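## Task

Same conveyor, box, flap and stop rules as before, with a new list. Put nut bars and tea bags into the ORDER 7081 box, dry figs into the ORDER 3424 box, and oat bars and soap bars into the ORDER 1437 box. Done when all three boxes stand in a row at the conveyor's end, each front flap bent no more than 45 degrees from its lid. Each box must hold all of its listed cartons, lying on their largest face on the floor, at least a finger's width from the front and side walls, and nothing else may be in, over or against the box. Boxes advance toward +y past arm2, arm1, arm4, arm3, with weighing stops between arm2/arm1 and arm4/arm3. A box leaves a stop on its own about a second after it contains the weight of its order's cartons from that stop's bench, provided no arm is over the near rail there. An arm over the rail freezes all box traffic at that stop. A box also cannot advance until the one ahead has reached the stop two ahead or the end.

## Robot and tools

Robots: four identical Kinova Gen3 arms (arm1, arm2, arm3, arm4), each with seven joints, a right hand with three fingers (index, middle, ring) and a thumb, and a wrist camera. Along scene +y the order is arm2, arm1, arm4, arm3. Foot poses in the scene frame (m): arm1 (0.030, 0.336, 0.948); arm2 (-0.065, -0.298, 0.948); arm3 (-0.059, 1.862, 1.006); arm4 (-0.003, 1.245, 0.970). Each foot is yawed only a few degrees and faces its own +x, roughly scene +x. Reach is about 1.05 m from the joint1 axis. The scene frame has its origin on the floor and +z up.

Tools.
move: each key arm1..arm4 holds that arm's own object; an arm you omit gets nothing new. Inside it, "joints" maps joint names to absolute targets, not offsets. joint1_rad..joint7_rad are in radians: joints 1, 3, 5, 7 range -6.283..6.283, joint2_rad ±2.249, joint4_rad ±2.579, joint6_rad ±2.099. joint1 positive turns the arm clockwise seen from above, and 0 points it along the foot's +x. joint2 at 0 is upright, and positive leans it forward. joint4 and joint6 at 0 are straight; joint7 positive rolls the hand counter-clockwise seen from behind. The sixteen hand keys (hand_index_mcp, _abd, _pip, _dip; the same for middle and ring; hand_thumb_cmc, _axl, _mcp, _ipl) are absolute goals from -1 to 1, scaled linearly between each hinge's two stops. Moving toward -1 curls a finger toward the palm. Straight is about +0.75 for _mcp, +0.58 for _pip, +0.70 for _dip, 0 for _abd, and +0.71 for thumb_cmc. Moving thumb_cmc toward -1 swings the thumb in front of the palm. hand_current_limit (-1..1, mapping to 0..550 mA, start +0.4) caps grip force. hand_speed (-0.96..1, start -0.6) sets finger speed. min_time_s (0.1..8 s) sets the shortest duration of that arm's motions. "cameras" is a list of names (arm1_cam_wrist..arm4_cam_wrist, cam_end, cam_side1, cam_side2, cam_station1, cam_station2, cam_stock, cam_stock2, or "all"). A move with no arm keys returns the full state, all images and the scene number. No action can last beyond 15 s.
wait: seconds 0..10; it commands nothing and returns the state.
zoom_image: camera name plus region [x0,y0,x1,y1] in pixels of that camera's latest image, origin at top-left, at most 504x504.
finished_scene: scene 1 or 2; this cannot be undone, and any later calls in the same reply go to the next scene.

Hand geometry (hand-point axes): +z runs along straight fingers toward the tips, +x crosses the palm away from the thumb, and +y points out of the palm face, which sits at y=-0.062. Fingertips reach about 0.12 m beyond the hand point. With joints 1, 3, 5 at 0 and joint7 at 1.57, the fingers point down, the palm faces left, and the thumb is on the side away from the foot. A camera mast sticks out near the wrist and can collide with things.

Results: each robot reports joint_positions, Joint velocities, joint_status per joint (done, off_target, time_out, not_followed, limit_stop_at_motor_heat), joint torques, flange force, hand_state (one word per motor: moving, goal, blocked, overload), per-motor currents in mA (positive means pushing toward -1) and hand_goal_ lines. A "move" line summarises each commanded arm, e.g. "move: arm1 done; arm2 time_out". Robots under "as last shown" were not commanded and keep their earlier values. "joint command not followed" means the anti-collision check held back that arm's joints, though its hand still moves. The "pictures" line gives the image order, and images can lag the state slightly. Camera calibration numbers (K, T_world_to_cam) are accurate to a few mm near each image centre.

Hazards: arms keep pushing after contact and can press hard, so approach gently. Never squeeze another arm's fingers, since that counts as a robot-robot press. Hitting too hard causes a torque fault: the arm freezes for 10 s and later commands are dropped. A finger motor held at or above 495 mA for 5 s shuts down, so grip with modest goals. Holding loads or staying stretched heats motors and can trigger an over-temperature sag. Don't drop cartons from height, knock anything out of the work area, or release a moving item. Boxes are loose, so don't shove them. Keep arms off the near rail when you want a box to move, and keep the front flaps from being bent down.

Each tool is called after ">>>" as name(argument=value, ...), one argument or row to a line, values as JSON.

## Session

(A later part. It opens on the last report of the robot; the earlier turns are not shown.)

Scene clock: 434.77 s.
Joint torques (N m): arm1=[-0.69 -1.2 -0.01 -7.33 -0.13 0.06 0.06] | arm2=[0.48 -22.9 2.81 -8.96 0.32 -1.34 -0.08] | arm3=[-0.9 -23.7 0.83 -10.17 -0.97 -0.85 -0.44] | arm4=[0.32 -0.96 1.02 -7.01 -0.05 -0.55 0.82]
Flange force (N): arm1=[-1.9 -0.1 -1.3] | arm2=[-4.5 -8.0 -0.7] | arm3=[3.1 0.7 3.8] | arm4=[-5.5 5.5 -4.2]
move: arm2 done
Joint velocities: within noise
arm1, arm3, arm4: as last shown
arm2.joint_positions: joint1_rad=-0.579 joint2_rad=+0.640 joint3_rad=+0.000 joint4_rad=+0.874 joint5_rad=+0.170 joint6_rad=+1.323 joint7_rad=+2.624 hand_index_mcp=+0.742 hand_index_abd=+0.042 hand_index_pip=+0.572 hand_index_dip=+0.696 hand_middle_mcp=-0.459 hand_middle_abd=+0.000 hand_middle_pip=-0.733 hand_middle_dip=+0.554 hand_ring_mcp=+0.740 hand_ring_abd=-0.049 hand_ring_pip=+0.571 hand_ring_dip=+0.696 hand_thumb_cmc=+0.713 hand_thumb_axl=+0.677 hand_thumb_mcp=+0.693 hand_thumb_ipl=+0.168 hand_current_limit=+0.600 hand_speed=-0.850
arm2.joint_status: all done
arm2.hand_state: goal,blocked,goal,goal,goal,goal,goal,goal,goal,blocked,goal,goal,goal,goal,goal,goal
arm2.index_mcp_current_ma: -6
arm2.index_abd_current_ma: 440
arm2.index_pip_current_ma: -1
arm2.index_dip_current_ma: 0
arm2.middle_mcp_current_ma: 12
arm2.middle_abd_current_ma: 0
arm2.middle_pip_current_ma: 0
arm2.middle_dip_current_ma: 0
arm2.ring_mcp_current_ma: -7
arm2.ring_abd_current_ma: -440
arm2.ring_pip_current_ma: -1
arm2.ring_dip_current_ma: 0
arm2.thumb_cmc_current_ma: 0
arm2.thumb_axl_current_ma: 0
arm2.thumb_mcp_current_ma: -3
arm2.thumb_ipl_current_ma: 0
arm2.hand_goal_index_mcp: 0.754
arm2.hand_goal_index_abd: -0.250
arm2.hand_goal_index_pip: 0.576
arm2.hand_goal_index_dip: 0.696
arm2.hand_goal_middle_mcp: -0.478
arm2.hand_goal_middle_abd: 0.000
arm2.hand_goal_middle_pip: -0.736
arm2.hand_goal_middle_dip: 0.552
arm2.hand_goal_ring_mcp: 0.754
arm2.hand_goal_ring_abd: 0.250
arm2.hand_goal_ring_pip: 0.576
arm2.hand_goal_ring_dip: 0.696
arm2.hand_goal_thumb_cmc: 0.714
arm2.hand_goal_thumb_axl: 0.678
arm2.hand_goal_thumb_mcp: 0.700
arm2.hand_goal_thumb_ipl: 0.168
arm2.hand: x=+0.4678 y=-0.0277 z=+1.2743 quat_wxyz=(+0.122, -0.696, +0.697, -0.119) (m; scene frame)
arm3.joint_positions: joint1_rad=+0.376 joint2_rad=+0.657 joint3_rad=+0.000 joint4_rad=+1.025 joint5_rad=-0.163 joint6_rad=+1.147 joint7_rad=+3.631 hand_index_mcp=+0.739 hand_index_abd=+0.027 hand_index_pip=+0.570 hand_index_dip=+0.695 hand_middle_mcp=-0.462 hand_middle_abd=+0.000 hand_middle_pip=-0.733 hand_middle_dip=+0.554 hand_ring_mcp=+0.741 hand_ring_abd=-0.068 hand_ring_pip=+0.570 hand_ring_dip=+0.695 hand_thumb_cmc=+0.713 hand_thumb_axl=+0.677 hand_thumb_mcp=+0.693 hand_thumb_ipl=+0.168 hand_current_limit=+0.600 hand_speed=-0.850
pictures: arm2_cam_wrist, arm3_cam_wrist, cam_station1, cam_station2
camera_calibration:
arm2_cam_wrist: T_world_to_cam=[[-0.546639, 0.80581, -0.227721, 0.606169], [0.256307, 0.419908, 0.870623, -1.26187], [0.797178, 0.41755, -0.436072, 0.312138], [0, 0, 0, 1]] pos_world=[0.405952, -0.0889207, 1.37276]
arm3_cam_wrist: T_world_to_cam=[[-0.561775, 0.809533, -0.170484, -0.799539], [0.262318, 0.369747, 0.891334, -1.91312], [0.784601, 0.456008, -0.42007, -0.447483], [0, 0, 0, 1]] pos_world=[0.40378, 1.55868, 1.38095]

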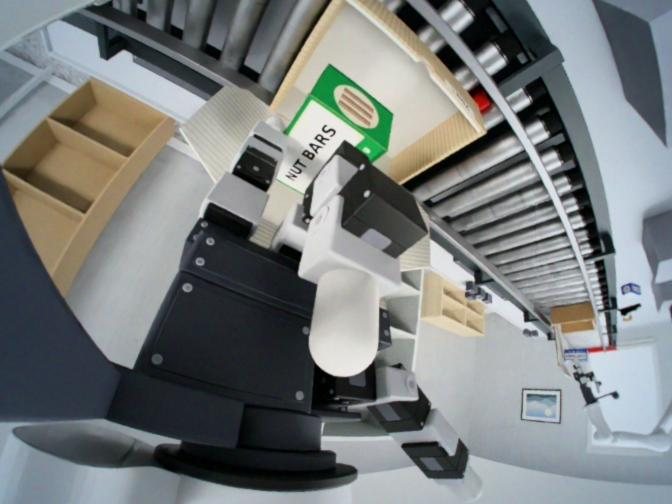

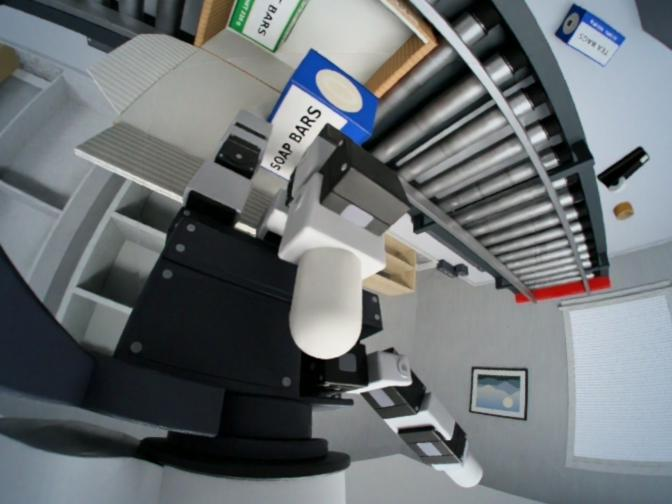

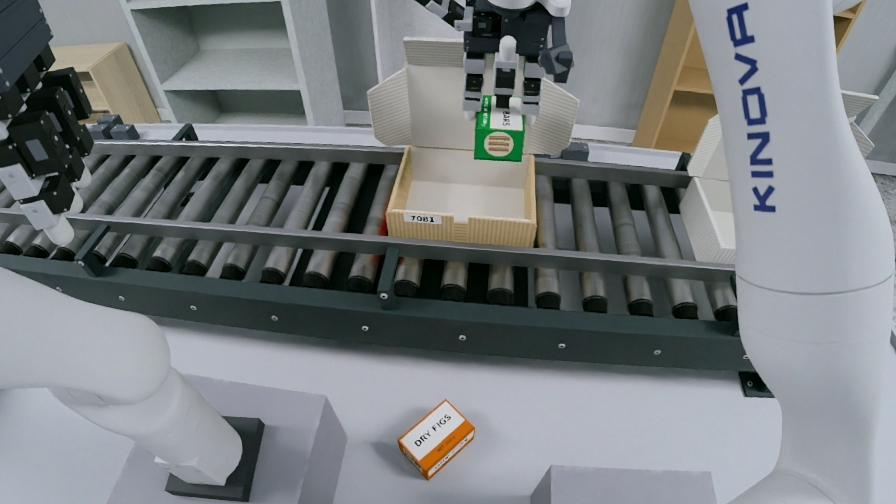

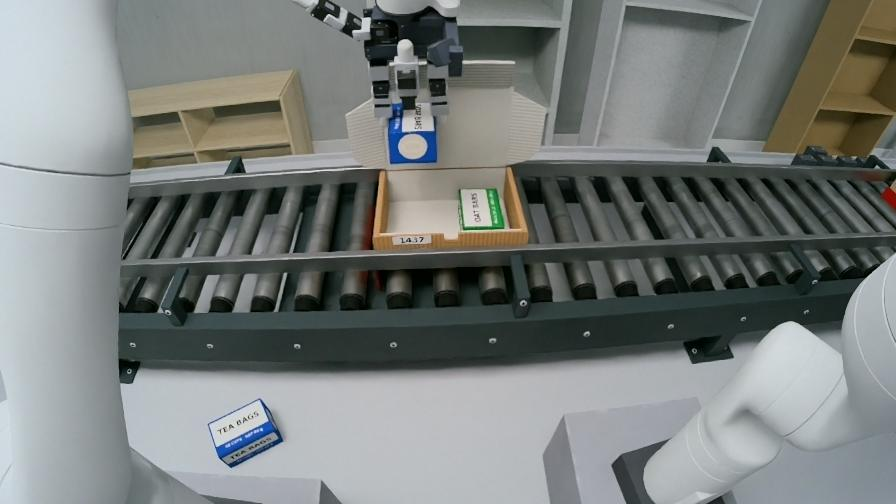

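>>> move(
  arm2={"joints":{"joint1_rad":-0.5812,"joint2_rad":0.6862,"joint4_rad":1.1419,"joint5_rad":0.1955,"joint6_rad":1.0135,"joint7_rad":2.5599},"min_time_s":2.5},
  arm3={"joints":{"joint1_rad":0.3966,"joint2_rad":0.7337,"joint4_rad":1.2432,"joint5_rad":-0.2044,"joint6_rad":0.8607,"joint7_rad":3.7179},"min_time_s":2.5},
)

>>> move(
  arm2={"joints":{"joint1_rad":-0.5804,"joint2_rad":0.7473,"joint4_rad":1.2603,"joint5_rad":0.2235,"joint6_rad":0.8377,"joint7_rad":2.5141},"min_time_s":2},
  arm3={"joints":{"joint1_rad":0.3968,"joint2_rad":0.8162,"joint4_rad":1.3265,"joint5_rad":-0.2416,"joint6_rad":0.6991,"joint7_rad":3.7702},"min_time_s":2},
  cameras=["cam_station1","cam_station2","arm2_cam_wrist","arm3_cam_wrist"],
)

>>> move(
  arm2={"joints":{"joint1_rad":-0.5801,"joint2_rad":0.7665,"joint4_rad":1.2818,"joint5_rad":0.2322,"joint6_rad":0.7983,"joint7_rad":2.5017},"min_time_s":1.5},
  arm3={"joints":{"joint1_rad":0.3968,"joint2_rad":0.8397,"joint4_rad":1.3402,"joint5_rad":-0.2531,"joint6_rad":0.6634,"joint7_rad":3.7848},"min_time_s":1.5},
)

>>> zoom_image(
  camera="cam_station1",
  region=[360, 80, 570, 270],
)

Scene clock: 545.27 s.
Joint torques (N m): arm1=[-0.71 -1.18 0.03 -7.35 -0.1 0.11 0.1] | arm2=[0.51 -23.31 2.86 -8.61 0.38 -1.22 -0.02] | arm3=[-0.86 -24.19 0.83 -9.44 -0.96 -0.79 -0.46] | arm4=[0.35 -0.92 1.03 -6.99 -0.02 -0.54 0.81]
Flange force (N): arm1=[-2.0 0.2 -1.0] | arm2=[-3.9 -6.4 1.0] | arm3=[3.1 1.5 4.2] | arm4=[-5.5 5.5 -4.2]
move: arm2 done; arm3 done
Joint velocities: within noise
arm1, arm4: as last shown
arm2.joint_positions: joint1_rad=-0.581 joint2_rad=+0.686 joint3_rad=+0.000 joint4_rad=+1.142 joint5_rad=+0.196 joint6_rad=+1.014 joint7_rad=+2.560 hand_index_mcp=+0.742 hand_index_abd=+0.042 hand_index_pip=+0.572 hand_index_dip=+0.696 hand_middle_mcp=-0.459 hand_middle_abd=+0.000 hand_middle_pip=-0.733 hand_middle_dip=+0.554 hand_ring_mcp=+0.740 hand_ring_abd=-0.049 hand_ring_pip=+0.571 hand_ring_dip=+0.696 hand_thumb_cmc=+0.713 hand_thumb_axl=+0.677 hand_thumb_mcp=+0.693 hand_thumb_ipl=+0.168 hand_current_limit=+0.600 hand_speed=-0.850
arm2.joint_status: all done
arm2.hand_state: goal,blocked,goal,goal,goal,goal,goal,goal,goal,blocked,goal,goal,goal,goal,goal,goal
arm2.index_mcp_current_ma: -6
arm2.index_abd_current_ma: 440
arm2.index_pip_current_ma: -1
arm2.index_dip_current_ma: 0
arm2.middle_mcp_current_ma: 12
arm2.middle_abd_current_ma: 0
arm2.middle_pip_current_ma: 0
arm2.middle_dip_current_ma: 0
arm2.ring_mcp_current_ma: -7
arm2.ring_abd_current_ma: -440
arm2.ring_pip_current_ma: -1
arm2.ring_dip_current_ma: 0
arm2.thumb_cmc_current_ma: 0
arm2.thumb_axl_current_ma: 0
arm2.thumb_mcp_current_ma: -3
arm2.thumb_ipl_current_ma: 0
arm2.hand_goal_index_mcp: 0.754
arm2.hand_goal_index_abd: -0.250
arm2.hand_goal_index_pip: 0.576
arm2.hand_goal_index_dip: 0.696
arm2.hand_goal_middle_mcp: -0.478
arm2.hand_goal_middle_abd: 0.000
arm2.hand_goal_middle_pip: -0.736
arm2.hand_goal_middle_dip: 0.552
arm2.hand_goal_ring_mcp: 0.754
arm2.hand_goal_ring_abd: 0.250
arm2.hand_goal_ring_pip: 0.576
arm2.hand_goal_ring_dip: 0.696
arm2.hand_goal_thumb_cmc: 0.714
arm2.hand_goal_thumb_axl: 0.678
arm2.hand_goal_thumb_mcp: 0.700
arm2.hand_goal_thumb_ipl: 0.168
arm2.hand: x=+0.4716 y=-0.0237 z=+1.1642 quat_wxyz=(+0.122, -0.696, +0.697, -0.119) (m; scene frame)
arm3.joint_positions: joint1_rad=+0.397 joint2_rad=+0.734 joint3_rad=+0.000 joint4_rad=+1.243 joint5_rad=-0.204 joint6_rad=+0.861 joint7_rad=+3.718 hand_index_mcp=+0.739 hand_index_abd=+0.027 hand_index_pip=+0.570 hand_index_dip=+0.695 hand_middle_mcp=-0.462 hand_middle_abd=+0.000 hand_middle_pip=-0.733 hand_middle_dip=+0.554 hand_ring_mcp=+0.741 hand_ring_abd=-0.068 hand_ring_pip=+0.570 hand_ring_dip=+0.695 hand_thumb_cmc=+0.713 hand_thumb_axl=+0.677 hand_thumb_mcp=+0.693 hand_thumb_ipl=+0.168 hand_current_limit=+0.600 hand_speed=-0.850
arm3.joint_status: all done
arm3.hand_state: goal,blocked,goal,goal,goal,goal,goal,goal,goal,blocked,goal,goal,goal,goal,goal,goal
arm3.index_mcp_current_ma: -57
arm3.index_abd_current_ma: 440
arm3.index_pip_current_ma: -21
arm3.index_dip_current_ma: -4
arm3.middle_mcp_current_ma: 62
arm3.middle_abd_current_ma: 0
arm3.middle_pip_current_ma: 11
arm3.middle_dip_current_ma: 7
arm3.ring_mcp_current_ma: -51
arm3.ring_abd_current_ma: -440
arm3.ring_pip_current_ma: -19
arm3.ring_dip_current_ma: -2
arm3.thumb_cmc_current_ma: -2
arm3.thumb_axl_current_ma: -2
arm3.thumb_mcp_current_ma: -33
arm3.thumb_ipl_current_ma: -1
arm3.hand_goal_index_mcp: 0.754
arm3.hand_goal_index_abd: -0.250
arm3.hand_goal_index_pip: 0.576
arm3.hand_goal_index_dip: 0.696
arm3.hand_goal_middle_mcp: -0.478
arm3.hand_goal_middle_abd: 0.000
arm3.hand_goal_middle_pip: -0.736
arm3.hand_goal_middle_dip: 0.552
arm3.hand_goal_ring_mcp: 0.754
arm3.hand_goal_ring_abd: 0.250
arm3.hand_goal_ring_pip: 0.576
arm3.hand_goal_ring_dip: 0.696
arm3.hand_goal_thumb_cmc: 0.714
arm3.hand_goal_thumb_axl: 0.678
arm3.hand_goal_thumb_mcp: 0.700
arm3.hand_goal_thumb_ipl: 0.168
arm3.hand: x=+0.4631 y=+1.6055 z=+1.1637 quat_wxyz=(+0.122, -0.697, +0.697, -0.120) (m; scene frame)
pictures: none

Scene clock: 547.57 s.
Joint torques (N m): arm1=[-0.72 -1.19 -0.01 -7.35 -0.13 0.09 0.09] | arm2=[0.43 -23.75 2.76 -8.03 0.34 -1.23 -0.04] | arm3=[-0.8 -24.69 0.79 -8.7 -0.89 -0.72 -0.49] | arm4=[0.38 -0.93 1.02 -6.99 -0.05 -0.51 0.79]
Flange force (N): arm1=[-1.9 0.0 -1.1] | arm2=[-3.6 -6.5 1.9] | arm3=[3.0 2.2 4.6] | arm4=[-5.5 5.3 -4.1]
move: arm2 done; arm3 done
Joint velocities: within noise
arm1, arm4: as last shown
arm2.joint_positions: joint1_rad=-0.580 joint2_rad=+0.747 joint3_rad=+0.000 joint4_rad=+1.260 joint5_rad=+0.224 joint6_rad=+0.838 joint7_rad=+2.514 hand_index_mcp=+0.742 hand_index_abd=+0.042 hand_index_pip=+0.572 hand_index_dip=+0.696 hand_middle_mcp=-0.459 hand_middle_abd=+0.000 hand_middle_pip=-0.733 hand_middle_dip=+0.554 hand_ring_mcp=+0.740 hand_ring_abd=-0.049 hand_ring_pip=+0.571 hand_ring_dip=+0.696 hand_thumb_cmc=+0.713 hand_thumb_axl=+0.677 hand_thumb_mcp=+0.693 hand_thumb_ipl=+0.168 hand_current_limit=+0.600 hand_speed=-0.850
arm2.joint_status: all done
arm2.hand_state: goal,blocked,goal,goal,goal,goal,goal,goal,goal,blocked,goal,goal,goal,goal,goal,goal
arm2.index_mcp_current_ma: -6
arm2.index_abd_current_ma: 440
arm2.index_pip_current_ma: -1
arm2.index_dip_current_ma: 0
arm2.middle_mcp_current_ma: 12
arm2.middle_abd_current_ma: 0
arm2.middle_pip_current_ma: 0
arm2.middle_dip_current_ma: 0
arm2.ring_mcp_current_ma: -7
arm2.ring_abd_current_ma: -440
arm2.ring_pip_current_ma: -1
arm2.ring_dip_current_ma: 0
arm2.thumb_cmc_current_ma: 0
arm2.thumb_axl_current_ma: 0
arm2.thumb_mcp_current_ma: -3
arm2.thumb_ipl_current_ma: 0
arm2.hand_goal_index_mcp: 0.754
arm2.hand_goal_index_abd: -0.250
arm2.hand_goal_index_pip: 0.576
arm2.hand_goal_index_dip: 0.696
arm2.hand_goal_middle_mcp: -0.478
arm2.hand_goal_middle_abd: 0.000
arm2.hand_goal_middle_pip: -0.736
arm2.hand_goal_middle_dip: 0.552
arm2.hand_goal_ring_mcp: 0.754
arm2.hand_goal_ring_abd: 0.250
arm2.hand_goal_ring_pip: 0.576
arm2.hand_goal_ring_dip: 0.696
arm2.hand_goal_thumb_cmc: 0.714
arm2.hand_goal_thumb_axl: 0.678
arm2.hand_goal_thumb_mcp: 0.700
arm2.hand_goal_thumb_ipl: 0.168
arm2.hand: x=+0.4716 y=-0.0237 z=+1.0943 quat_wxyz=(+0.122, -0.696, +0.697, -0.119) (m; scene frame)
arm3.joint_positions: joint1_rad=+0.397 joint2_rad=+0.816 joint3_rad=+0.000 joint4_rad=+1.326 joint5_rad=-0.242 joint6_rad=+0.699 joint7_rad=+3.770 hand_index_mcp=+0.739 hand_index_abd=+0.027 hand_index_pip=+0.570 hand_index_dip=+0.695 hand_middle_mcp=-0.462 hand_middle_abd=+0.000 hand_middle_pip=-0.733 hand_middle_dip=+0.554 hand_ring_mcp=+0.741 hand_ring_abd=-0.068 hand_ring_pip=+0.570 hand_ring_dip=+0.695 hand_thumb_cmc=+0.713 hand_thumb_axl=+0.677 hand_thumb_mcp=+0.693 hand_thumb_ipl=+0.168 hand_current_limit=+0.600 hand_speed=-0.850
arm3.joint_status: all done
arm3.hand_state: goal,blocked,goal,goal,goal,goal,goal,goal,goal,blocked,goal,goal,goal,goal,goal,goal
arm3.index_mcp_current_ma: -57
arm3.index_abd_current_ma: 440
arm3.index_pip_current_ma: -21
arm3.index_dip_current_ma: -4
arm3.middle_mcp_current_ma: 62
arm3.middle_abd_current_ma: 0
arm3.middle_pip_current_ma: 11
arm3.middle_dip_current_ma: 7
arm3.ring_mcp_current_ma: -51
arm3.ring_abd_current_ma: -440
arm3.ring_pip_current_ma: -19
arm3.ring_dip_current_ma: -2
arm3.thumb_cmc_current_ma: -2
arm3.thumb_axl_current_ma: -2
arm3.thumb_mcp_current_ma: -33
arm3.thumb_ipl_current_ma: -1
arm3.hand_goal_index_mcp: 0.754
arm3.hand_goal_index_abd: -0.250
arm3.hand_goal_index_pip: 0.576
arm3.hand_goal_index_dip: 0.696
arm3.hand_goal_middle_mcp: -0.478
arm3.hand_goal_middle_abd: 0.000
arm3.hand_goal_middle_pip: -0.736
arm3.hand_goal_middle_dip: 0.552
arm3.hand_goal_ring_mcp: 0.754
arm3.hand_goal_ring_abd: 0.250
arm3.hand_goal_ring_pip: 0.576
arm3.hand_goal_ring_dip: 0.696
arm3.hand_goal_thumb_cmc: 0.714
arm3.hand_goal_thumb_axl: 0.678
arm3.hand_goal_thumb_mcp: 0.700
arm3.hand_goal_thumb_ipl: 0.168
arm3.hand: x=+0.4629 y=+1.6054 z=+1.0935 quat_wxyz=(+0.122, -0.697, +0.697, -0.120) (m; scene frame)
pictures: arm2_cam_wrist, arm3_cam_wrist, cam_station1, cam_station2
camera_calibration:
arm2_cam_wrist: T_world_to_cam=[[-0.546635, 0.805796, -0.227778, 0.564176], [0.256207, 0.419916, 0.870649, -1.10791], [0.797213, 0.417569, -0.435991, 0.228799], [0, 0, 0, 1]] pos_world=[0.409852, -0.0849207, 1.19286]
arm3_cam_wrist: T_world_to_cam=[[-0.561628, 0.80964, -0.170462, -0.824788], [0.262311, 0.369631, 0.891384, -1.74697], [0.784708, 0.455913, -0.419973, -0.514273], [0, 0, 0, 1]] pos_world=[0.39858, 1.54798, 1.20065]

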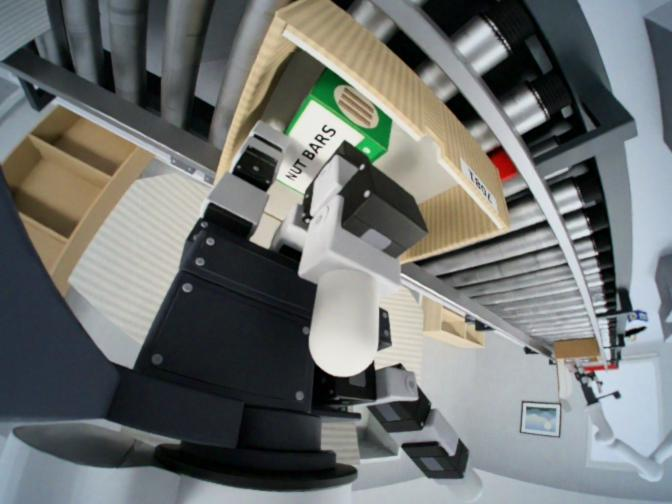

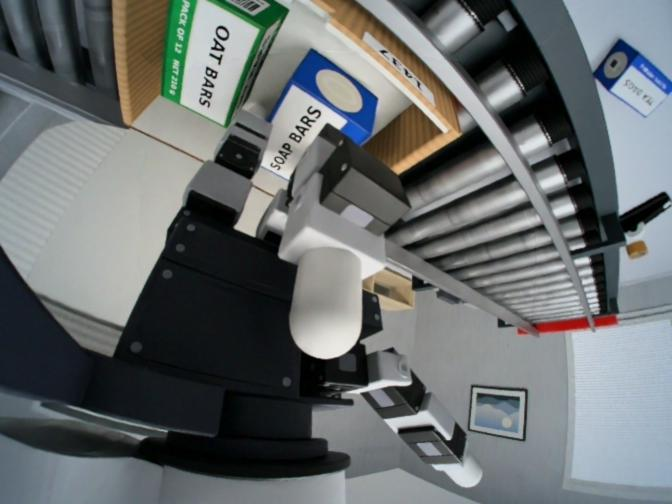

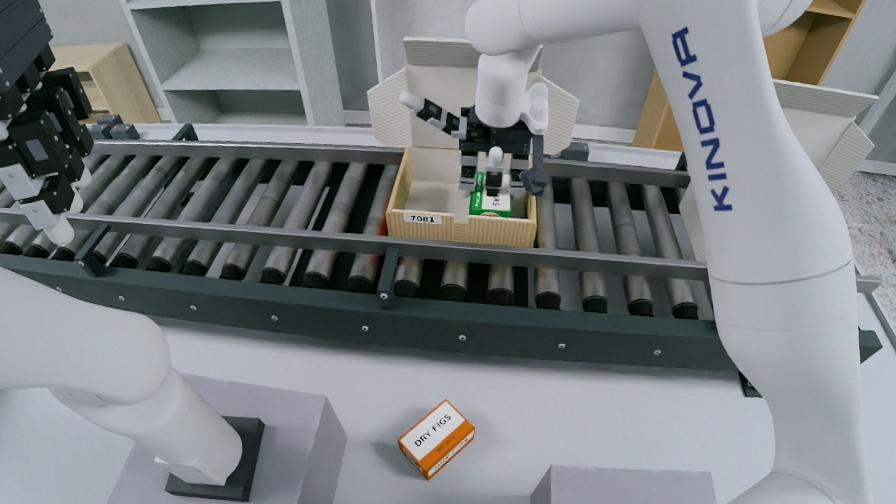

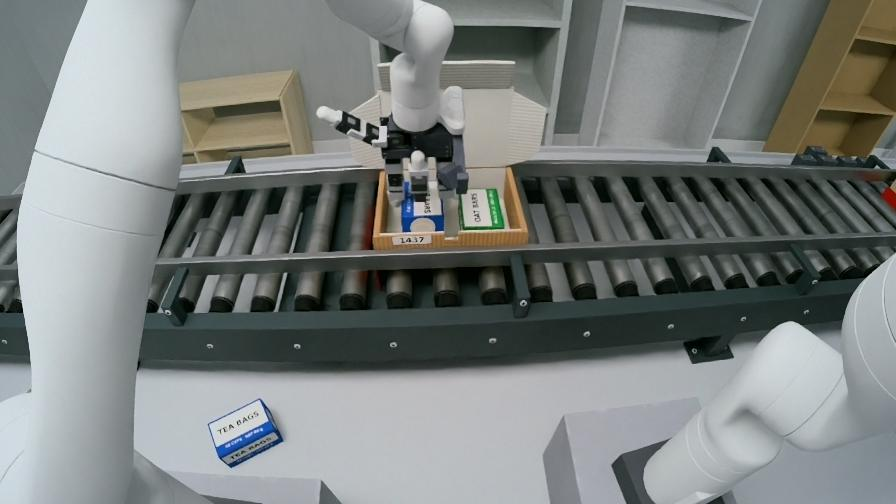

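Scene clock: 549.40 s.
Joint torques (N m): arm1=[-0.65 -1.16 -0.02 -7.35 -0.09 0.08 0.1] | arm2=[0.42 -19.33 2.55 -5.99 0.09 -1.08 -0.01] | arm3=[-0.9 -24.63 0.84 -8.39 -0.89 -0.68 -0.43] | arm4=[0.35 -0.95 1.04 -7.03 -0.03 -0.51 0.81]
Flange force (N): arm1=[-1.8 0.1 -1.1] | arm2=[-2.8 -7.1 -5.2] | arm3=[3.1 2.2 4.3] | arm4=[-5.5 5.5 -3.9]
move: arm2 done; arm3 done
Joint velocities: within noise
arm1: as last shown
arm2.joint_positions: joint1_rad=-0.580 joint2_rad=+0.766 joint3_rad=+0.000 joint4_rad=+1.282 joint5_rad=+0.232 joint6_rad=+0.798 joint7_rad=+2.502 hand_index_mcp=+0.745 hand_index_abd=+0.042 hand_index_pip=+0.573 hand_index_dip=+0.696 hand_middle_mcp=-0.459 hand_middle_abd=+0.000 hand_middle_pip=-0.733 hand_middle_dip=+0.554 hand_ring_mcp=+0.742 hand_ring_abd=-0.049 hand_ring_pip=+0.572 hand_ring_dip=+0.696 hand_thumb_cmc=+0.713 hand_thumb_axl=+0.677 hand_thumb_mcp=+0.693 hand_thumb_ipl=+0.168 hand_current_limit=+0.600 hand_speed=-0.850
arm2.joint_status: all done
arm2.hand_state: goal,blocked,goal,goal,goal,goal,goal,goal,goal,blocked,goal,goal,goal,goal,goal,goal
arm2.index_mcp_current_ma: -4
arm2.index_abd_current_ma: 440
arm2.index_pip_current_ma: 0
arm2.index_dip_current_ma: 0
arm2.middle_mcp_current_ma: 12
arm2.middle_abd_current_ma: 0
arm2.middle_pip_current_ma: 0
arm2.middle_dip_current_ma: 0
arm2.ring_mcp_current_ma: -6
arm2.ring_abd_current_ma: -440
arm2.ring_pip_current_ma: -1
arm2.ring_dip_current_ma: 0
arm2.thumb_cmc_current_ma: 0
arm2.thumb_axl_current_ma: 0
arm2.thumb_mcp_current_ma: -3
arm2.thumb_ipl_current_ma: 0
arm2.hand_goal_index_mcp: 0.754
arm2.hand_goal_index_abd: -0.250
arm2.hand_goal_index_pip: 0.576
arm2.hand_goal_index_dip: 0.696
arm2.hand_goal_middle_mcp: -0.478
arm2.hand_goal_middle_abd: 0.000
arm2.hand_goal_middle_pip: -0.736
arm2.hand_goal_middle_dip: 0.552
arm2.hand_goal_ring_mcp: 0.754
arm2.hand_goal_ring_abd: 0.250
arm2.hand_goal_ring_pip: 0.576
arm2.hand_goal_ring_dip: 0.696
arm2.hand_goal_thumb_cmc: 0.714
arm2.hand_goal_thumb_axl: 0.678
arm2.hand_goal_thumb_mcp: 0.700
arm2.hand_goal_thumb_ipl: 0.168
arm2.hand: x=+0.4718 y=-0.0238 z=+1.0773 quat_wxyz=(+0.122, -0.696, +0.697, -0.120) (m; scene frame)
arm3.joint_positions: joint1_rad=+0.397 joint2_rad=+0.840 joint3_rad=+0.000 joint4_rad=+1.340 joint5_rad=-0.253 joint6_rad=+0.663 joint7_rad=+3.785 hand_index_mcp=+0.739 hand_index_abd=+0.027 hand_index_pip=+0.570 hand_index_dip=+0.695 hand_middle_mcp=-0.462 hand_middle_abd=+0.000 hand_middle_pip=-0.733 hand_middle_dip=+0.554 hand_ring_mcp=+0.741 hand_ring_abd=-0.068 hand_ring_pip=+0.570 hand_ring_dip=+0.695 hand_thumb_cmc=+0.713 hand_thumb_axl=+0.677 hand_thumb_mcp=+0.693 hand_thumb_ipl=+0.168 hand_current_limit=+0.600 hand_speed=-0.850
arm3.joint_status: all done
arm3.hand_state: goal,blocked,goal,goal,goal,goal,goal,goal,goal,blocked,goal,goal,goal,goal,goal,goal
arm3.index_mcp_current_ma: -57
arm3.index_abd_current_ma: 440
arm3.index_pip_current_ma: -21
arm3.index_dip_current_ma: -4
arm3.middle_mcp_current_ma: 62
arm3.middle_abd_current_ma: 0
arm3.middle_pip_current_ma: 11
arm3.middle_dip_current_ma: 7
arm3.ring_mcp_current_ma: -51
arm3.ring_abd_current_ma: -440
arm3.ring_pip_current_ma: -19
arm3.ring_dip_current_ma: -2
arm3.thumb_cmc_current_ma: -2
arm3.thumb_axl_current_ma: -2
arm3.thumb_mcp_current_ma: -33
arm3.thumb_ipl_current_ma: -1
arm3.hand_goal_index_mcp: 0.754
arm3.hand_goal_index_abd: -0.250
arm3.hand_goal_index_pip: 0.576
arm3.hand_goal_index_dip: 0.696
arm3.hand_goal_middle_mcp: -0.478
arm3.hand_goal_middle_abd: 0.000
arm3.hand_goal_middle_pip: -0.736
arm3.hand_goal_middle_dip: 0.552
arm3.hand_goal_ring_mcp: 0.754
arm3.hand_goal_ring_abd: 0.250
arm3.hand_goal_ring_pip: 0.576
arm3.hand_goal_ring_dip: 0.696
arm3.hand_goal_thumb_cmc: 0.714
arm3.hand_goal_thumb_axl: 0.678
arm3.hand_goal_thumb_mcp: 0.700
arm3.hand_goal_thumb_ipl: 0.168
arm3.hand: x=+0.4629 y=+1.6055 z=+1.0765 quat_wxyz=(+0.122, -0.697, +0.697, -0.120) (m; scene frame)
arm4.joint_positions: joint1_rad=+1.100 joint2_rad=-0.456 joint3_rad=+0.000 joint4_rad=+1.461 joint5_rad=-0.019 joint6_rad=+2.015 joint7_rad=+1.735 hand_index_mcp=+0.753 hand_index_abd=+0.000 hand_index_pip=+0.577 hand_index_dip=+0.696 hand_middle_mcp=+0.753 hand_middle_abd=+0.000 hand_middle_pip=+0.577 hand_middle_dip=+0.696 hand_ring_mcp=+0.753 hand_ring_abd=+0.000 hand_ring_pip=+0.577 hand_ring_dip=+0.696 hand_thumb_cmc=+0.714 hand_thumb_axl=+0.677 hand_thumb_mcp=+0.224 hand_thumb_ipl=+0.168 hand_current_limit=+0.400 hand_speed=-0.600
arm4.joint_status: not commanded
arm4.hand_state: goal,goal,goal,goal,goal,goal,goal,goal,goal,goal,goal,goal,goal,goal,goal,goal
arm4.index_mcp_current_ma: 0
arm4.index_abd_current_ma: 0
arm4.index_pip_current_ma: 0
arm4.index_dip_current_ma: 0
arm4.middle_mcp_current_ma: 0
arm4.middle_abd_current_ma: 0
arm4.middle_pip_current_ma: 0
arm4.middle_dip_current_ma: 0
arm4.ring_mcp_current_ma: 0
arm4.ring_abd_current_ma: 0
arm4.ring_pip_current_ma: 0
arm4.ring_dip_current_ma: 0
arm4.thumb_cmc_current_ma: 0
arm4.thumb_axl_current_ma: 0
arm4.thumb_mcp_current_ma: -1
arm4.thumb_ipl_current_ma: 0
arm4.hand_goal_index_mcp: 0.754
arm4.hand_goal_index_abd: 0.000
arm4.hand_goal_index_pip: 0.576
arm4.hand_goal_index_dip: 0.696
arm4.hand_goal_middle_mcp: 0.754
arm4.hand_goal_middle_abd: 0.000
arm4.hand_goal_middle_pip: 0.576
arm4.hand_goal_middle_dip: 0.696
arm4.hand_goal_ring_mcp: 0.754
arm4.hand_goal_ring_abd: 0.000
arm4.hand_goal_ring_pip: 0.576
arm4.hand_goal_ring_dip: 0.696
arm4.hand_goal_thumb_cmc: 0.714
arm4.hand_goal_thumb_axl: 0.678
arm4.hand_goal_thumb_mcp: 0.226
arm4.hand_goal_thumb_ipl: 0.168
arm4.hand: x=+0.1236 y=+1.1794 z=+1.5036 quat_wxyz=(+0.055, +0.379, +0.924, -0.021) (m; scene frame)
pictures: none

Scaled by 2.400.
This view is cut from an older image: the scene may have changed since it was taken.

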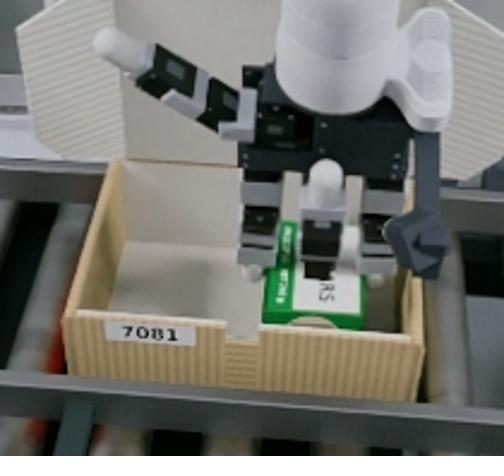

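>>> move(
  arm2={"joints":{"hand_speed":-0.92,"hand_index_abd":0.1,"hand_ring_abd":-0.095}},
  arm3={"joints":{"joint1_rad":0.3968,"joint2_rad":0.8466,"joint4_rad":1.3442,"joint5_rad":-0.2565,"joint6_rad":0.6529,"joint7_rad":3.7891},"min_time_s":1},
  cameras=["cam_station1","arm3_cam_wrist"],
)

Scene clock: 557.37 s.
Joint torques (N m): arm1=[-0.72 -1.2 -0.02 -7.33 -0.1 0.1 0.08] | arm2=[0.46 -21.94 2.7 -6.81 0.14 -1.01 -0.04] | arm3=[-1.21 -17.5 0.81 -5.57 -0.58 -0.44 -0.42] | arm4=[0.34 -0.91 1.05 -7.01 -0.04 -0.53 0.8]
Flange force (N): arm1=[-1.9 0.0 -1.2] | arm2=[-3.6 -7.4 -0.8] | arm3=[2.3 0.8 -7.4] | arm4=[-5.4 5.5 -4.0]
move: arm2 done; arm3 done
Joint velocities: within noise
arm1.joint_positions: joint1_rad=-0.044 joint2_rad=-0.382 joint3_rad=-0.032 joint4_rad=+1.500 joint5_rad=-0.073 joint6_rad=+2.064 joint7_rad=+1.831 hand_index_mcp=+0.753 hand_index_abd=+0.000 hand_index_pip=+0.577 hand_index_dip=+0.696 hand_middle_mcp=+0.753 hand_middle_abd=+0.000 hand_middle_pip=+0.577 hand_middle_dip=+0.696 hand_ring_mcp=+0.753 hand_ring_abd=+0.000 hand_ring_pip=+0.577 hand_ring_dip=+0.696 hand_thumb_cmc=+0.714 hand_thumb_axl=+0.677 hand_thumb_mcp=+0.224 hand_thumb_ipl=+0.168 hand_current_limit=+0.400 hand_speed=-0.600
arm1.joint_status: not commanded
arm1.hand_state: goal,goal,goal,goal,goal,goal,goal,goal,goal,goal,goal,goal,goal,goal,goal,goal
arm1.index_mcp_current_ma: -1
arm1.index_abd_current_ma: 0
arm1.index_pip_current_ma: 1
arm1.index_dip_current_ma: 0
arm1.middle_mcp_current_ma: -1
arm1.middle_abd_current_ma: 0
arm1.middle_pip_current_ma: 1
arm1.middle_dip_current_ma: 0
arm1.ring_mcp_current_ma: -1
arm1.ring_abd_current_ma: 0
arm1.ring_pip_current_ma: 1
arm1.ring_dip_current_ma: 0
arm1.thumb_cmc_current_ma: 0
arm1.thumb_axl_current_ma: -1
arm1.thumb_mcp_current_ma: -4
arm1.thumb_ipl_current_ma: 0
arm1.hand_goal_index_mcp: 0.754
arm1.hand_goal_index_abd: 0.000
arm1.hand_goal_index_pip: 0.576
arm1.hand_goal_index_dip: 0.696
arm1.hand_goal_middle_mcp: 0.754
arm1.hand_goal_middle_abd: 0.000
arm1.hand_goal_middle_pip: 0.576
arm1.hand_goal_middle_dip: 0.696
arm1.hand_goal_ring_mcp: 0.754
arm1.hand_goal_ring_abd: 0.000
arm1.hand_goal_ring_pip: 0.576
arm1.hand_goal_ring_dip: 0.696
arm1.hand_goal_thumb_cmc: 0.714
arm1.hand_goal_thumb_axl: 0.678
arm1.hand_goal_thumb_mcp: 0.226
arm1.hand_goal_thumb_ipl: 0.168
arm1.hand: x=+0.1249 y=+0.4406 z=+1.4647 quat_wxyz=(-0.022, -0.237, +0.971, +0.027) (m; scene frame)
arm2.joint_positions: joint1_rad=-0.580 joint2_rad=+0.767 joint3_rad=+0.000 joint4_rad=+1.282 joint5_rad=+0.232 joint6_rad=+0.798 joint7_rad=+2.502 hand_index_mcp=+0.746 hand_index_abd=+0.096 hand_index_pip=+0.573 hand_index_dip=+0.696 hand_middle_mcp=-0.459 hand_middle_abd=+0.000 hand_middle_pip=-0.733 hand_middle_dip=+0.554 hand_ring_mcp=+0.743 hand_ring_abd=-0.090 hand_ring_pip=+0.572 hand_ring_dip=+0.696 hand_thumb_cmc=+0.713 hand_thumb_axl=+0.677 hand_thumb_mcp=+0.693 hand_thumb_ipl=+0.168 hand_current_limit=+0.600 hand_speed=-0.920
arm2.joint_status: all done
arm2.hand_state: goal,goal,goal,goal,goal,goal,goal,goal,goal,goal,goal,goal,goal,goal,goal,goal
arm2.index_mcp_current_ma: -3
arm2.index_abd_current_ma: -1
arm2.index_pip_current_ma: 0
arm2.index_dip_current_ma: 0
arm2.middle_mcp_current_ma: 12
arm2.middle_abd_current_ma: 0
arm2.middle_pip_current_ma: 0
arm2.middle_dip_current_ma: 0
arm2.ring_mcp_current_ma: -5
arm2.ring_abd_current_ma: 1
arm2.ring_pip_current_ma: -1
arm2.ring_dip_current_ma: 0
arm2.thumb_cmc_current_ma: 0
arm2.thumb_axl_current_ma: 0
arm2.thumb_mcp_current_ma: -3
arm2.thumb_ipl_current_ma: 0
arm2.hand_goal_index_mcp: 0.754
arm2.hand_goal_index_abd: 0.100
arm2.hand_goal_index_pip: 0.576
arm2.hand_goal_index_dip: 0.696
arm2.hand_goal_middle_mcp: -0.478
arm2.hand_goal_middle_abd: 0.000
arm2.hand_goal_middle_pip: -0.736
arm2.hand_goal_middle_dip: 0.552
arm2.hand_goal_ring_mcp: 0.754
arm2.hand_goal_ring_abd: -0.094
arm2.hand_goal_ring_pip: 0.576
arm2.hand_goal_ring_dip: 0.696
arm2.hand_goal_thumb_cmc: 0.714
arm2.hand_goal_thumb_axl: 0.678
arm2.hand_goal_thumb_mcp: 0.700
arm2.hand_goal_thumb_ipl: 0.168
arm2.hand: x=+0.4717 y=-0.0238 z=+1.0772 quat_wxyz=(+0.122, -0.696, +0.697, -0.120) (m; scene frame)
arm3.joint_positions: joint1_rad=+0.397 joint2_rad=+0.847 joint3_rad=+0.000 joint4_rad=+1.344 joint5_rad=-0.256 joint6_rad=+0.653 joint7_rad=+3.789 hand_index_mcp=+0.745 hand_index_abd=+0.027 hand_index_pip=+0.572 hand_index_dip=+0.695 hand_middle_mcp=-0.462 hand_middle_abd=+0.000 hand_middle_pip=-0.733 hand_middle_dip=+0.554 hand_ring_mcp=+0.746 hand_ring_abd=-0.068 hand_ring_pip=+0.572 hand_ring_dip=+0.695 hand_thumb_cmc=+0.713 hand_thumb_axl=+0.677 hand_thumb_mcp=+0.693 hand_thumb_ipl=+0.168 hand_current_limit=+0.600 hand_speed=-0.850
arm3.joint_status: all done
arm3.hand_state: goal,blocked,goal,goal,goal,goal,goal,goal,goal,blocked,goal,goal,goal,goal,goal,goal
arm3.index_mcp_current_ma: -33
arm3.index_abd_current_ma: 440
arm3.index_pip_current_ma: -12
arm3.index_dip_current_ma: -4
arm3.middle_mcp_current_ma: 62
arm3.middle_abd_current_ma: 0
arm3.middle_pip_current_ma: 11
arm3.middle_dip_current_ma: 7
arm3.ring_mcp_current_ma: -29
arm3.ring_abd_current_ma: -440
arm3.ring_pip_current_ma: -11
arm3.ring_dip_current_ma: -2
arm3.thumb_cmc_current_ma: -2
arm3.thumb_axl_current_ma: -2
arm3.thumb_mcp_current_ma: -33
arm3.thumb_ipl_current_ma: -1
arm3.hand_goal_index_mcp: 0.754
arm3.hand_goal_index_abd: -0.250
arm3.hand_goal_index_pip: 0.576
arm3.hand_goal_index_dip: 0.696
arm3.hand_goal_middle_mcp: -0.478
arm3.hand_goal_middle_abd: 0.000
arm3.hand_goal_middle_pip: -0.736
arm3.hand_goal_middle_dip: 0.552
arm3.hand_goal_ring_mcp: 0.754
arm3.hand_goal_ring_abd: 0.250
arm3.hand_goal_ring_pip: 0.576
arm3.hand_goal_ring_dip: 0.696
arm3.hand_goal_thumb_cmc: 0.714
arm3.hand_goal_thumb_axl: 0.678
arm3.hand_goal_thumb_mcp: 0.700
arm3.hand_goal_thumb_ipl: 0.168
arm3.hand: x=+0.4628 y=+1.6055 z=+1.0715 quat_wxyz=(+0.122, -0.697, +0.697, -0.120) (m; scene frame)
arm4: as last shown
pictures: arm3_cam_wrist, cam_station1
camera_calibration:
arm3_cam_wrist: T_world_to_cam=[[-0.561705, 0.809684, -0.169996, -0.829123], [0.262574, 0.369317, 0.891437, -1.72704], [0.784565, 0.456088, -0.420049, -0.523637], [0, 0, 0, 1]] pos_world=[0.39858, 1.54798, 1.17865]

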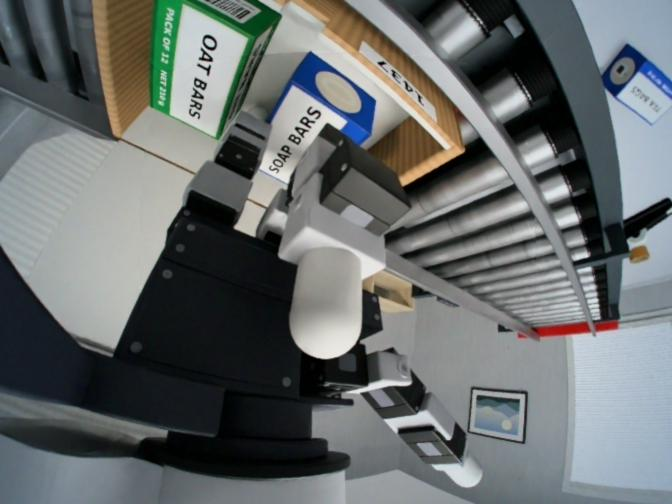

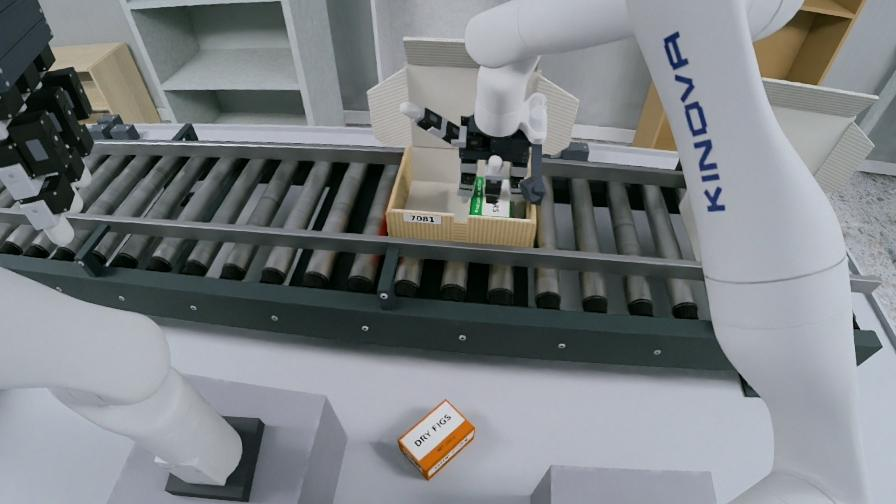

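>>> move(
  arm2={"joints":{"joint1_rad":-0.5804,"joint2_rad":0.7473,"joint4_rad":1.2603,"joint5_rad":0.2235,"joint6_rad":0.8377,"joint7_rad":2.5141},"min_time_s":1.5},
  arm3={"joints":{"hand_speed":-0.92,"hand_index_abd":0.075,"hand_ring_abd":-0.12}},
  cameras=["cam_station1","arm2_cam_wrist"],
)

>>> move(
  arm2={"joints":{"joint1_rad":-0.5812,"joint2_rad":0.6862,"joint4_rad":1.1419,"joint5_rad":0.1955,"joint6_rad":1.0135,"joint7_rad":2.5599},"min_time_s":2},
  arm3={"joints":{"joint1_rad":0.3968,"joint2_rad":0.8162,"joint4_rad":1.3265,"joint5_rad":-0.2416,"joint6_rad":0.6991,"joint7_rad":3.7702},"min_time_s":2},
  cameras=["arm3_cam_wrist","cam_station2"],
)

Scene clock: 600.20 s.
Joint torques (N m): arm1=[-0.71 -1.22 0.01 -7.34 -0.1 0.06 0.12] | arm2=[0.52 -21.9 2.68 -6.96 0.11 -1.01 -0.05] | arm3=[-0.83 -22.41 0.95 -7.1 -0.75 -0.42 -0.47] | arm4=[0.34 -0.95 1.03 -7.06 -0.05 -0.52 0.81]
Flange force (N): arm1=[-2.0 0.2 -1.3] | arm2=[-3.8 -7.4 -0.8] | arm3=[3.2 0.8 1.2] | arm4=[-5.5 5.5 -3.8]
move: arm2 done; arm3 done
Joint velocities: within noise
arm1, arm4: as last shown
arm2.joint_positions: joint1_rad=-0.580 joint2_rad=+0.747 joint3_rad=+0.000 joint4_rad=+1.260 joint5_rad=+0.223 joint6_rad=+0.838 joint7_rad=+2.514 hand_index_mcp=+0.746 hand_index_abd=+0.096 hand_index_pip=+0.573 hand_index_dip=+0.696 hand_middle_mcp=-0.459 hand_middle_abd=+0.000 hand_middle_pip=-0.733 hand_middle_dip=+0.554 hand_ring_mcp=+0.743 hand_ring_abd=-0.090 hand_ring_pip=+0.572 hand_ring_dip=+0.696 hand_thumb_cmc=+0.713 hand_thumb_axl=+0.677 hand_thumb_mcp=+0.693 hand_thumb_ipl=+0.168 hand_current_limit=+0.600 hand_speed=-0.920
arm2.joint_status: all done
arm2.hand_state: goal,goal,goal,goal,goal,goal,goal,goal,goal,goal,goal,goal,goal,goal,goal,goal
arm2.index_mcp_current_ma: -3
arm2.index_abd_current_ma: -1
arm2.index_pip_current_ma: 0
arm2.index_dip_current_ma: 0
arm2.middle_mcp_current_ma: 12
arm2.middle_abd_current_ma: 0
arm2.middle_pip_current_ma: 0
arm2.middle_dip_current_ma: 0
arm2.ring_mcp_current_ma: -5
arm2.ring_abd_current_ma: 1
arm2.ring_pip_current_ma: -1
arm2.ring_dip_current_ma: 0
arm2.thumb_cmc_current_ma: 0
arm2.thumb_axl_current_ma: 0
arm2.thumb_mcp_current_ma: -3
arm2.thumb_ipl_current_ma: 0
arm2.hand_goal_index_mcp: 0.754
arm2.hand_goal_index_abd: 0.100
arm2.hand_goal_index_pip: 0.576
arm2.hand_goal_index_dip: 0.696
arm2.hand_goal_middle_mcp: -0.478
arm2.hand_goal_middle_abd: 0.000
arm2.hand_goal_middle_pip: -0.736
arm2.hand_goal_middle_dip: 0.552
arm2.hand_goal_ring_mcp: 0.754
arm2.hand_goal_ring_abd: -0.094
arm2.hand_goal_ring_pip: 0.576
arm2.hand_goal_ring_dip: 0.696
arm2.hand_goal_thumb_cmc: 0.714
arm2.hand_goal_thumb_axl: 0.678
arm2.hand_goal_thumb_mcp: 0.700
arm2.hand_goal_thumb_ipl: 0.168
arm2.hand: x=+0.4716 y=-0.0237 z=+1.0943 quat_wxyz=(+0.122, -0.696, +0.697, -0.119) (m; scene frame)
arm3.joint_positions: joint1_rad=+0.397 joint2_rad=+0.847 joint3_rad=+0.000 joint4_rad=+1.344 joint5_rad=-0.256 joint6_rad=+0.653 joint7_rad=+3.789 hand_index_mcp=+0.748 hand_index_abd=+0.073 hand_index_pip=+0.574 hand_index_dip=+0.695 hand_middle_mcp=-0.462 hand_middle_abd=+0.000 hand_middle_pip=-0.733 hand_middle_dip=+0.554 hand_ring_mcp=+0.749 hand_ring_abd=-0.116 hand_ring_pip=+0.574 hand_ring_dip=+0.695 hand_thumb_cmc=+0.713 hand_thumb_axl=+0.677 hand_thumb_mcp=+0.693 hand_thumb_ipl=+0.168 hand_current_limit=+0.600 hand_speed=-0.920
arm3.joint_status: all done
arm3.hand_state: goal,goal,goal,goal,goal,goal,goal,goal,goal,goal,goal,goal,goal,goal,goal,goal
arm3.index_mcp_current_ma: -23
arm3.index_abd_current_ma: -9
arm3.index_pip_current_ma: -7
arm3.index_dip_current_ma: -4
arm3.middle_mcp_current_ma: 62
arm3.middle_abd_current_ma: 0
arm3.middle_pip_current_ma: 11
arm3.middle_dip_current_ma: 7
arm3.ring_mcp_current_ma: -19
arm3.ring_abd_current_ma: 13
arm3.ring_pip_current_ma: -7
arm3.ring_dip_current_ma: -2
arm3.thumb_cmc_current_ma: -2
arm3.thumb_axl_current_ma: -2
arm3.thumb_mcp_current_ma: -33
arm3.thumb_ipl_current_ma: -1
arm3.hand_goal_index_mcp: 0.754
arm3.hand_goal_index_abd: 0.076
arm3.hand_goal_index_pip: 0.576
arm3.hand_goal_index_dip: 0.696
arm3.hand_goal_middle_mcp: -0.478
arm3.hand_goal_middle_abd: 0.000
arm3.hand_goal_middle_pip: -0.736
arm3.hand_goal_middle_dip: 0.552
arm3.hand_goal_ring_mcp: 0.754
arm3.hand_goal_ring_abd: -0.120
arm3.hand_goal_ring_pip: 0.576
arm3.hand_goal_ring_dip: 0.696
arm3.hand_goal_thumb_cmc: 0.714
arm3.hand_goal_thumb_axl: 0.678
arm3.hand_goal_thumb_mcp: 0.700
arm3.hand_goal_thumb_ipl: 0.168
arm3.hand: x=+0.4628 y=+1.6055 z=+1.0715 quat_wxyz=(+0.122, -0.697, +0.697, -0.120) (m; scene frame)
pictures: arm2_cam_wrist, cam_station1
camera_calibration:
arm2_cam_wrist: T_world_to_cam=[[-0.546699, 0.805763, -0.227742, 0.564157], [0.256174, 0.419898, 0.870667, -1.10792], [0.797179, 0.417651, -0.435973, 0.228798], [0, 0, 0, 1]] pos_world=[0.409852, -0.0849203, 1.19286]

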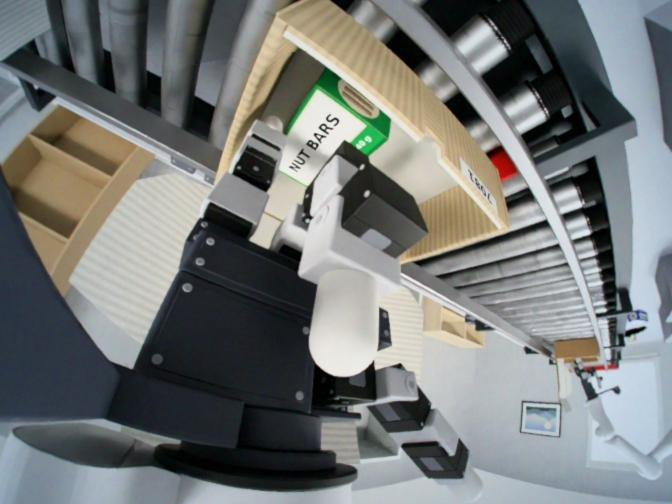

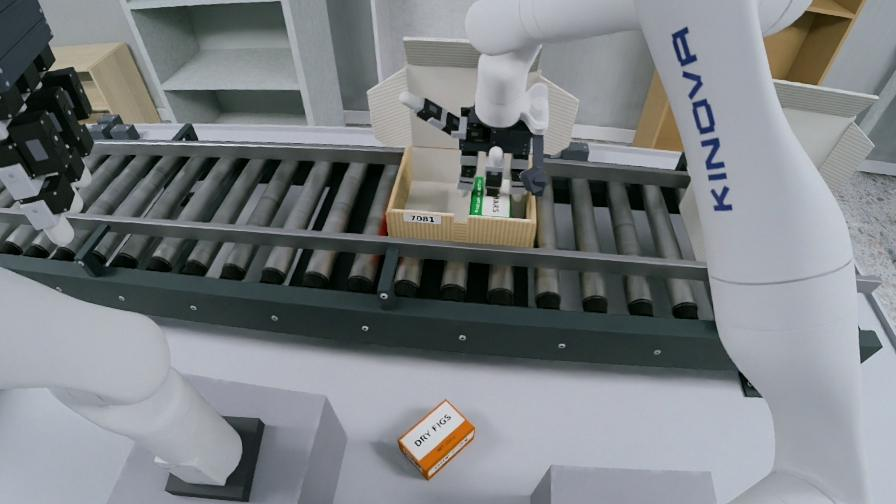

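Scene clock: 602.50 s.
Joint torques (N m): arm1=[-0.69 -1.21 0.04 -7.33 -0.12 0.1 0.06] | arm2=[0.49 -21.47 2.67 -7.47 0.17 -0.96 -0.02] | arm3=[-0.88 -22.2 0.92 -7.31 -0.76 -0.39 -0.39] | arm4=[0.35 -0.96 1 -7.04 -0.04 -0.52 0.79]
Flange force (N): arm1=[-2.0 0.1 -1.2] | arm2=[-4.0 -7.5 -1.6] | arm3=[3.1 0.6 1.1] | arm4=[-5.5 5.3 -4.0]
move: arm2 done; arm3 done
Joint velocities: within noise
arm1, arm4: as last shown
arm2.joint_positions: joint1_rad=-0.581 joint2_rad=+0.686 joint3_rad=+0.000 joint4_rad=+1.142 joint5_rad=+0.196 joint6_rad=+1.014 joint7_rad=+2.560 hand_index_mcp=+0.746 hand_index_abd=+0.096 hand_index_pip=+0.573 hand_index_dip=+0.696 hand_middle_mcp=-0.459 hand_middle_abd=+0.000 hand_middle_pip=-0.733 hand_middle_dip=+0.554 hand_ring_mcp=+0.743 hand_ring_abd=-0.090 hand_ring_pip=+0.572 hand_ring_dip=+0.696 hand_thumb_cmc=+0.713 hand_thumb_axl=+0.677 hand_thumb_mcp=+0.693 hand_thumb_ipl=+0.168 hand_current_limit=+0.600 hand_speed=-0.920
arm2.joint_status: all done
arm2.hand_state: goal,goal,goal,goal,goal,goal,goal,goal,goal,goal,goal,goal,goal,goal,goal,goal
arm2.index_mcp_current_ma: -3
arm2.index_abd_current_ma: -1
arm2.index_pip_current_ma: 0
arm2.index_dip_current_ma: 0
arm2.middle_mcp_current_ma: 12
arm2.middle_abd_current_ma: 0
arm2.middle_pip_current_ma: 0
arm2.middle_dip_current_ma: 0
arm2.ring_mcp_current_ma: -5
arm2.ring_abd_current_ma: 1
arm2.ring_pip_current_ma: -1
arm2.ring_dip_current_ma: 0
arm2.thumb_cmc_current_ma: 0
arm2.thumb_axl_current_ma: 0
arm2.thumb_mcp_current_ma: -3
arm2.thumb_ipl_current_ma: 0
arm2.hand_goal_index_mcp: 0.754
arm2.hand_goal_index_abd: 0.100
arm2.hand_goal_index_pip: 0.576
arm2.hand_goal_index_dip: 0.696
arm2.hand_goal_middle_mcp: -0.478
arm2.hand_goal_middle_abd: 0.000
arm2.hand_goal_middle_pip: -0.736
arm2.hand_goal_middle_dip: 0.552
arm2.hand_goal_ring_mcp: 0.754
arm2.hand_goal_ring_abd: -0.094
arm2.hand_goal_ring_pip: 0.576
arm2.hand_goal_ring_dip: 0.696
arm2.hand_goal_thumb_cmc: 0.714
arm2.hand_goal_thumb_axl: 0.678
arm2.hand_goal_thumb_mcp: 0.700
arm2.hand_goal_thumb_ipl: 0.168
arm2.hand: x=+0.4716 y=-0.0237 z=+1.1642 quat_wxyz=(+0.122, -0.696, +0.697, -0.119) (m; scene frame)
arm3.joint_positions: joint1_rad=+0.397 joint2_rad=+0.816 joint3_rad=+0.000 joint4_rad=+1.326 joint5_rad=-0.242 joint6_rad=+0.699 joint7_rad=+3.770 hand_index_mcp=+0.748 hand_index_abd=+0.073 hand_index_pip=+0.574 hand_index_dip=+0.695 hand_middle_mcp=-0.462 hand_middle_abd=+0.000 hand_middle_pip=-0.733 hand_middle_dip=+0.554 hand_ring_mcp=+0.749 hand_ring_abd=-0.116 hand_ring_pip=+0.574 hand_ring_dip=+0.695 hand_thumb_cmc=+0.713 hand_thumb_axl=+0.677 hand_thumb_mcp=+0.693 hand_thumb_ipl=+0.168 hand_current_limit=+0.600 hand_speed=-0.920
arm3.joint_status: all done
arm3.hand_state: goal,goal,goal,goal,goal,goal,goal,goal,goal,goal,goal,goal,goal,goal,goal,goal
arm3.index_mcp_current_ma: -23
arm3.index_abd_current_ma: -9
arm3.index_pip_current_ma: -7
arm3.index_dip_current_ma: -4
arm3.middle_mcp_current_ma: 62
arm3.middle_abd_current_ma: 0
arm3.middle_pip_current_ma: 11
arm3.middle_dip_current_ma: 7
arm3.ring_mcp_current_ma: -19
arm3.ring_abd_current_ma: 13
arm3.ring_pip_current_ma: -7
arm3.ring_dip_current_ma: -2
arm3.thumb_cmc_current_ma: -2
arm3.thumb_axl_current_ma: -2
arm3.thumb_mcp_current_ma: -33
arm3.thumb_ipl_current_ma: -1
arm3.hand_goal_index_mcp: 0.754
arm3.hand_goal_index_abd: 0.076
arm3.hand_goal_index_pip: 0.576
arm3.hand_goal_index_dip: 0.696
arm3.hand_goal_middle_mcp: -0.478
arm3.hand_goal_middle_abd: 0.000
arm3.hand_goal_middle_pip: -0.736
arm3.hand_goal_middle_dip: 0.552
arm3.hand_goal_ring_mcp: 0.754
arm3.hand_goal_ring_abd: -0.120
arm3.hand_goal_ring_pip: 0.576
arm3.hand_goal_ring_dip: 0.696
arm3.hand_goal_thumb_cmc: 0.714
arm3.hand_goal_thumb_axl: 0.678
arm3.hand_goal_thumb_mcp: 0.700
arm3.hand_goal_thumb_ipl: 0.168
arm3.hand: x=+0.4629 y=+1.6054 z=+1.0935 quat_wxyz=(+0.122, -0.697, +0.697, -0.120) (m; scene frame)
pictures: arm3_cam_wrist, cam_station2
camera_calibration:
arm3_cam_wrist: T_world_to_cam=[[-0.561628, 0.80964, -0.170462, -0.824788], [0.262311, 0.369631, 0.891384, -1.74697], [0.784708, 0.455913, -0.419973, -0.514273], [0, 0, 0, 1]] pos_world=[0.39858, 1.54798, 1.20065]

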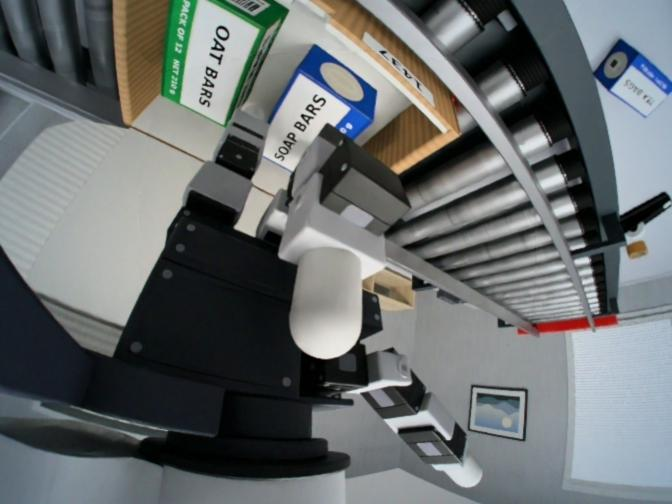

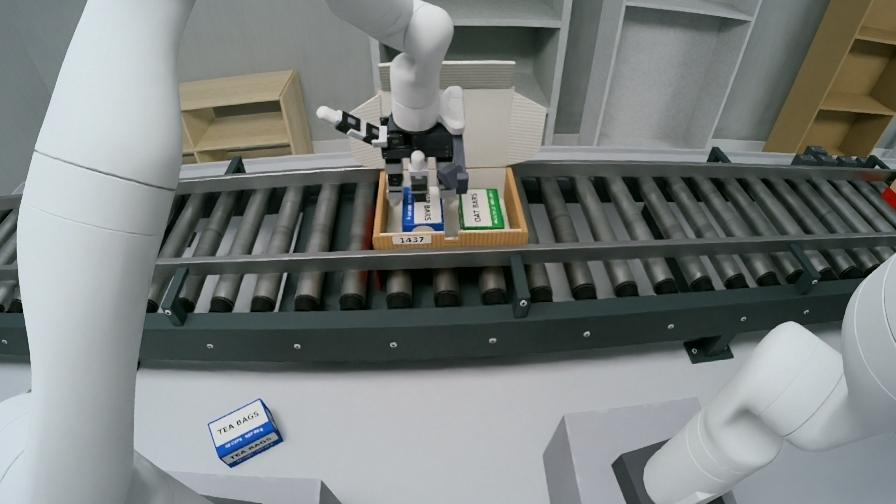

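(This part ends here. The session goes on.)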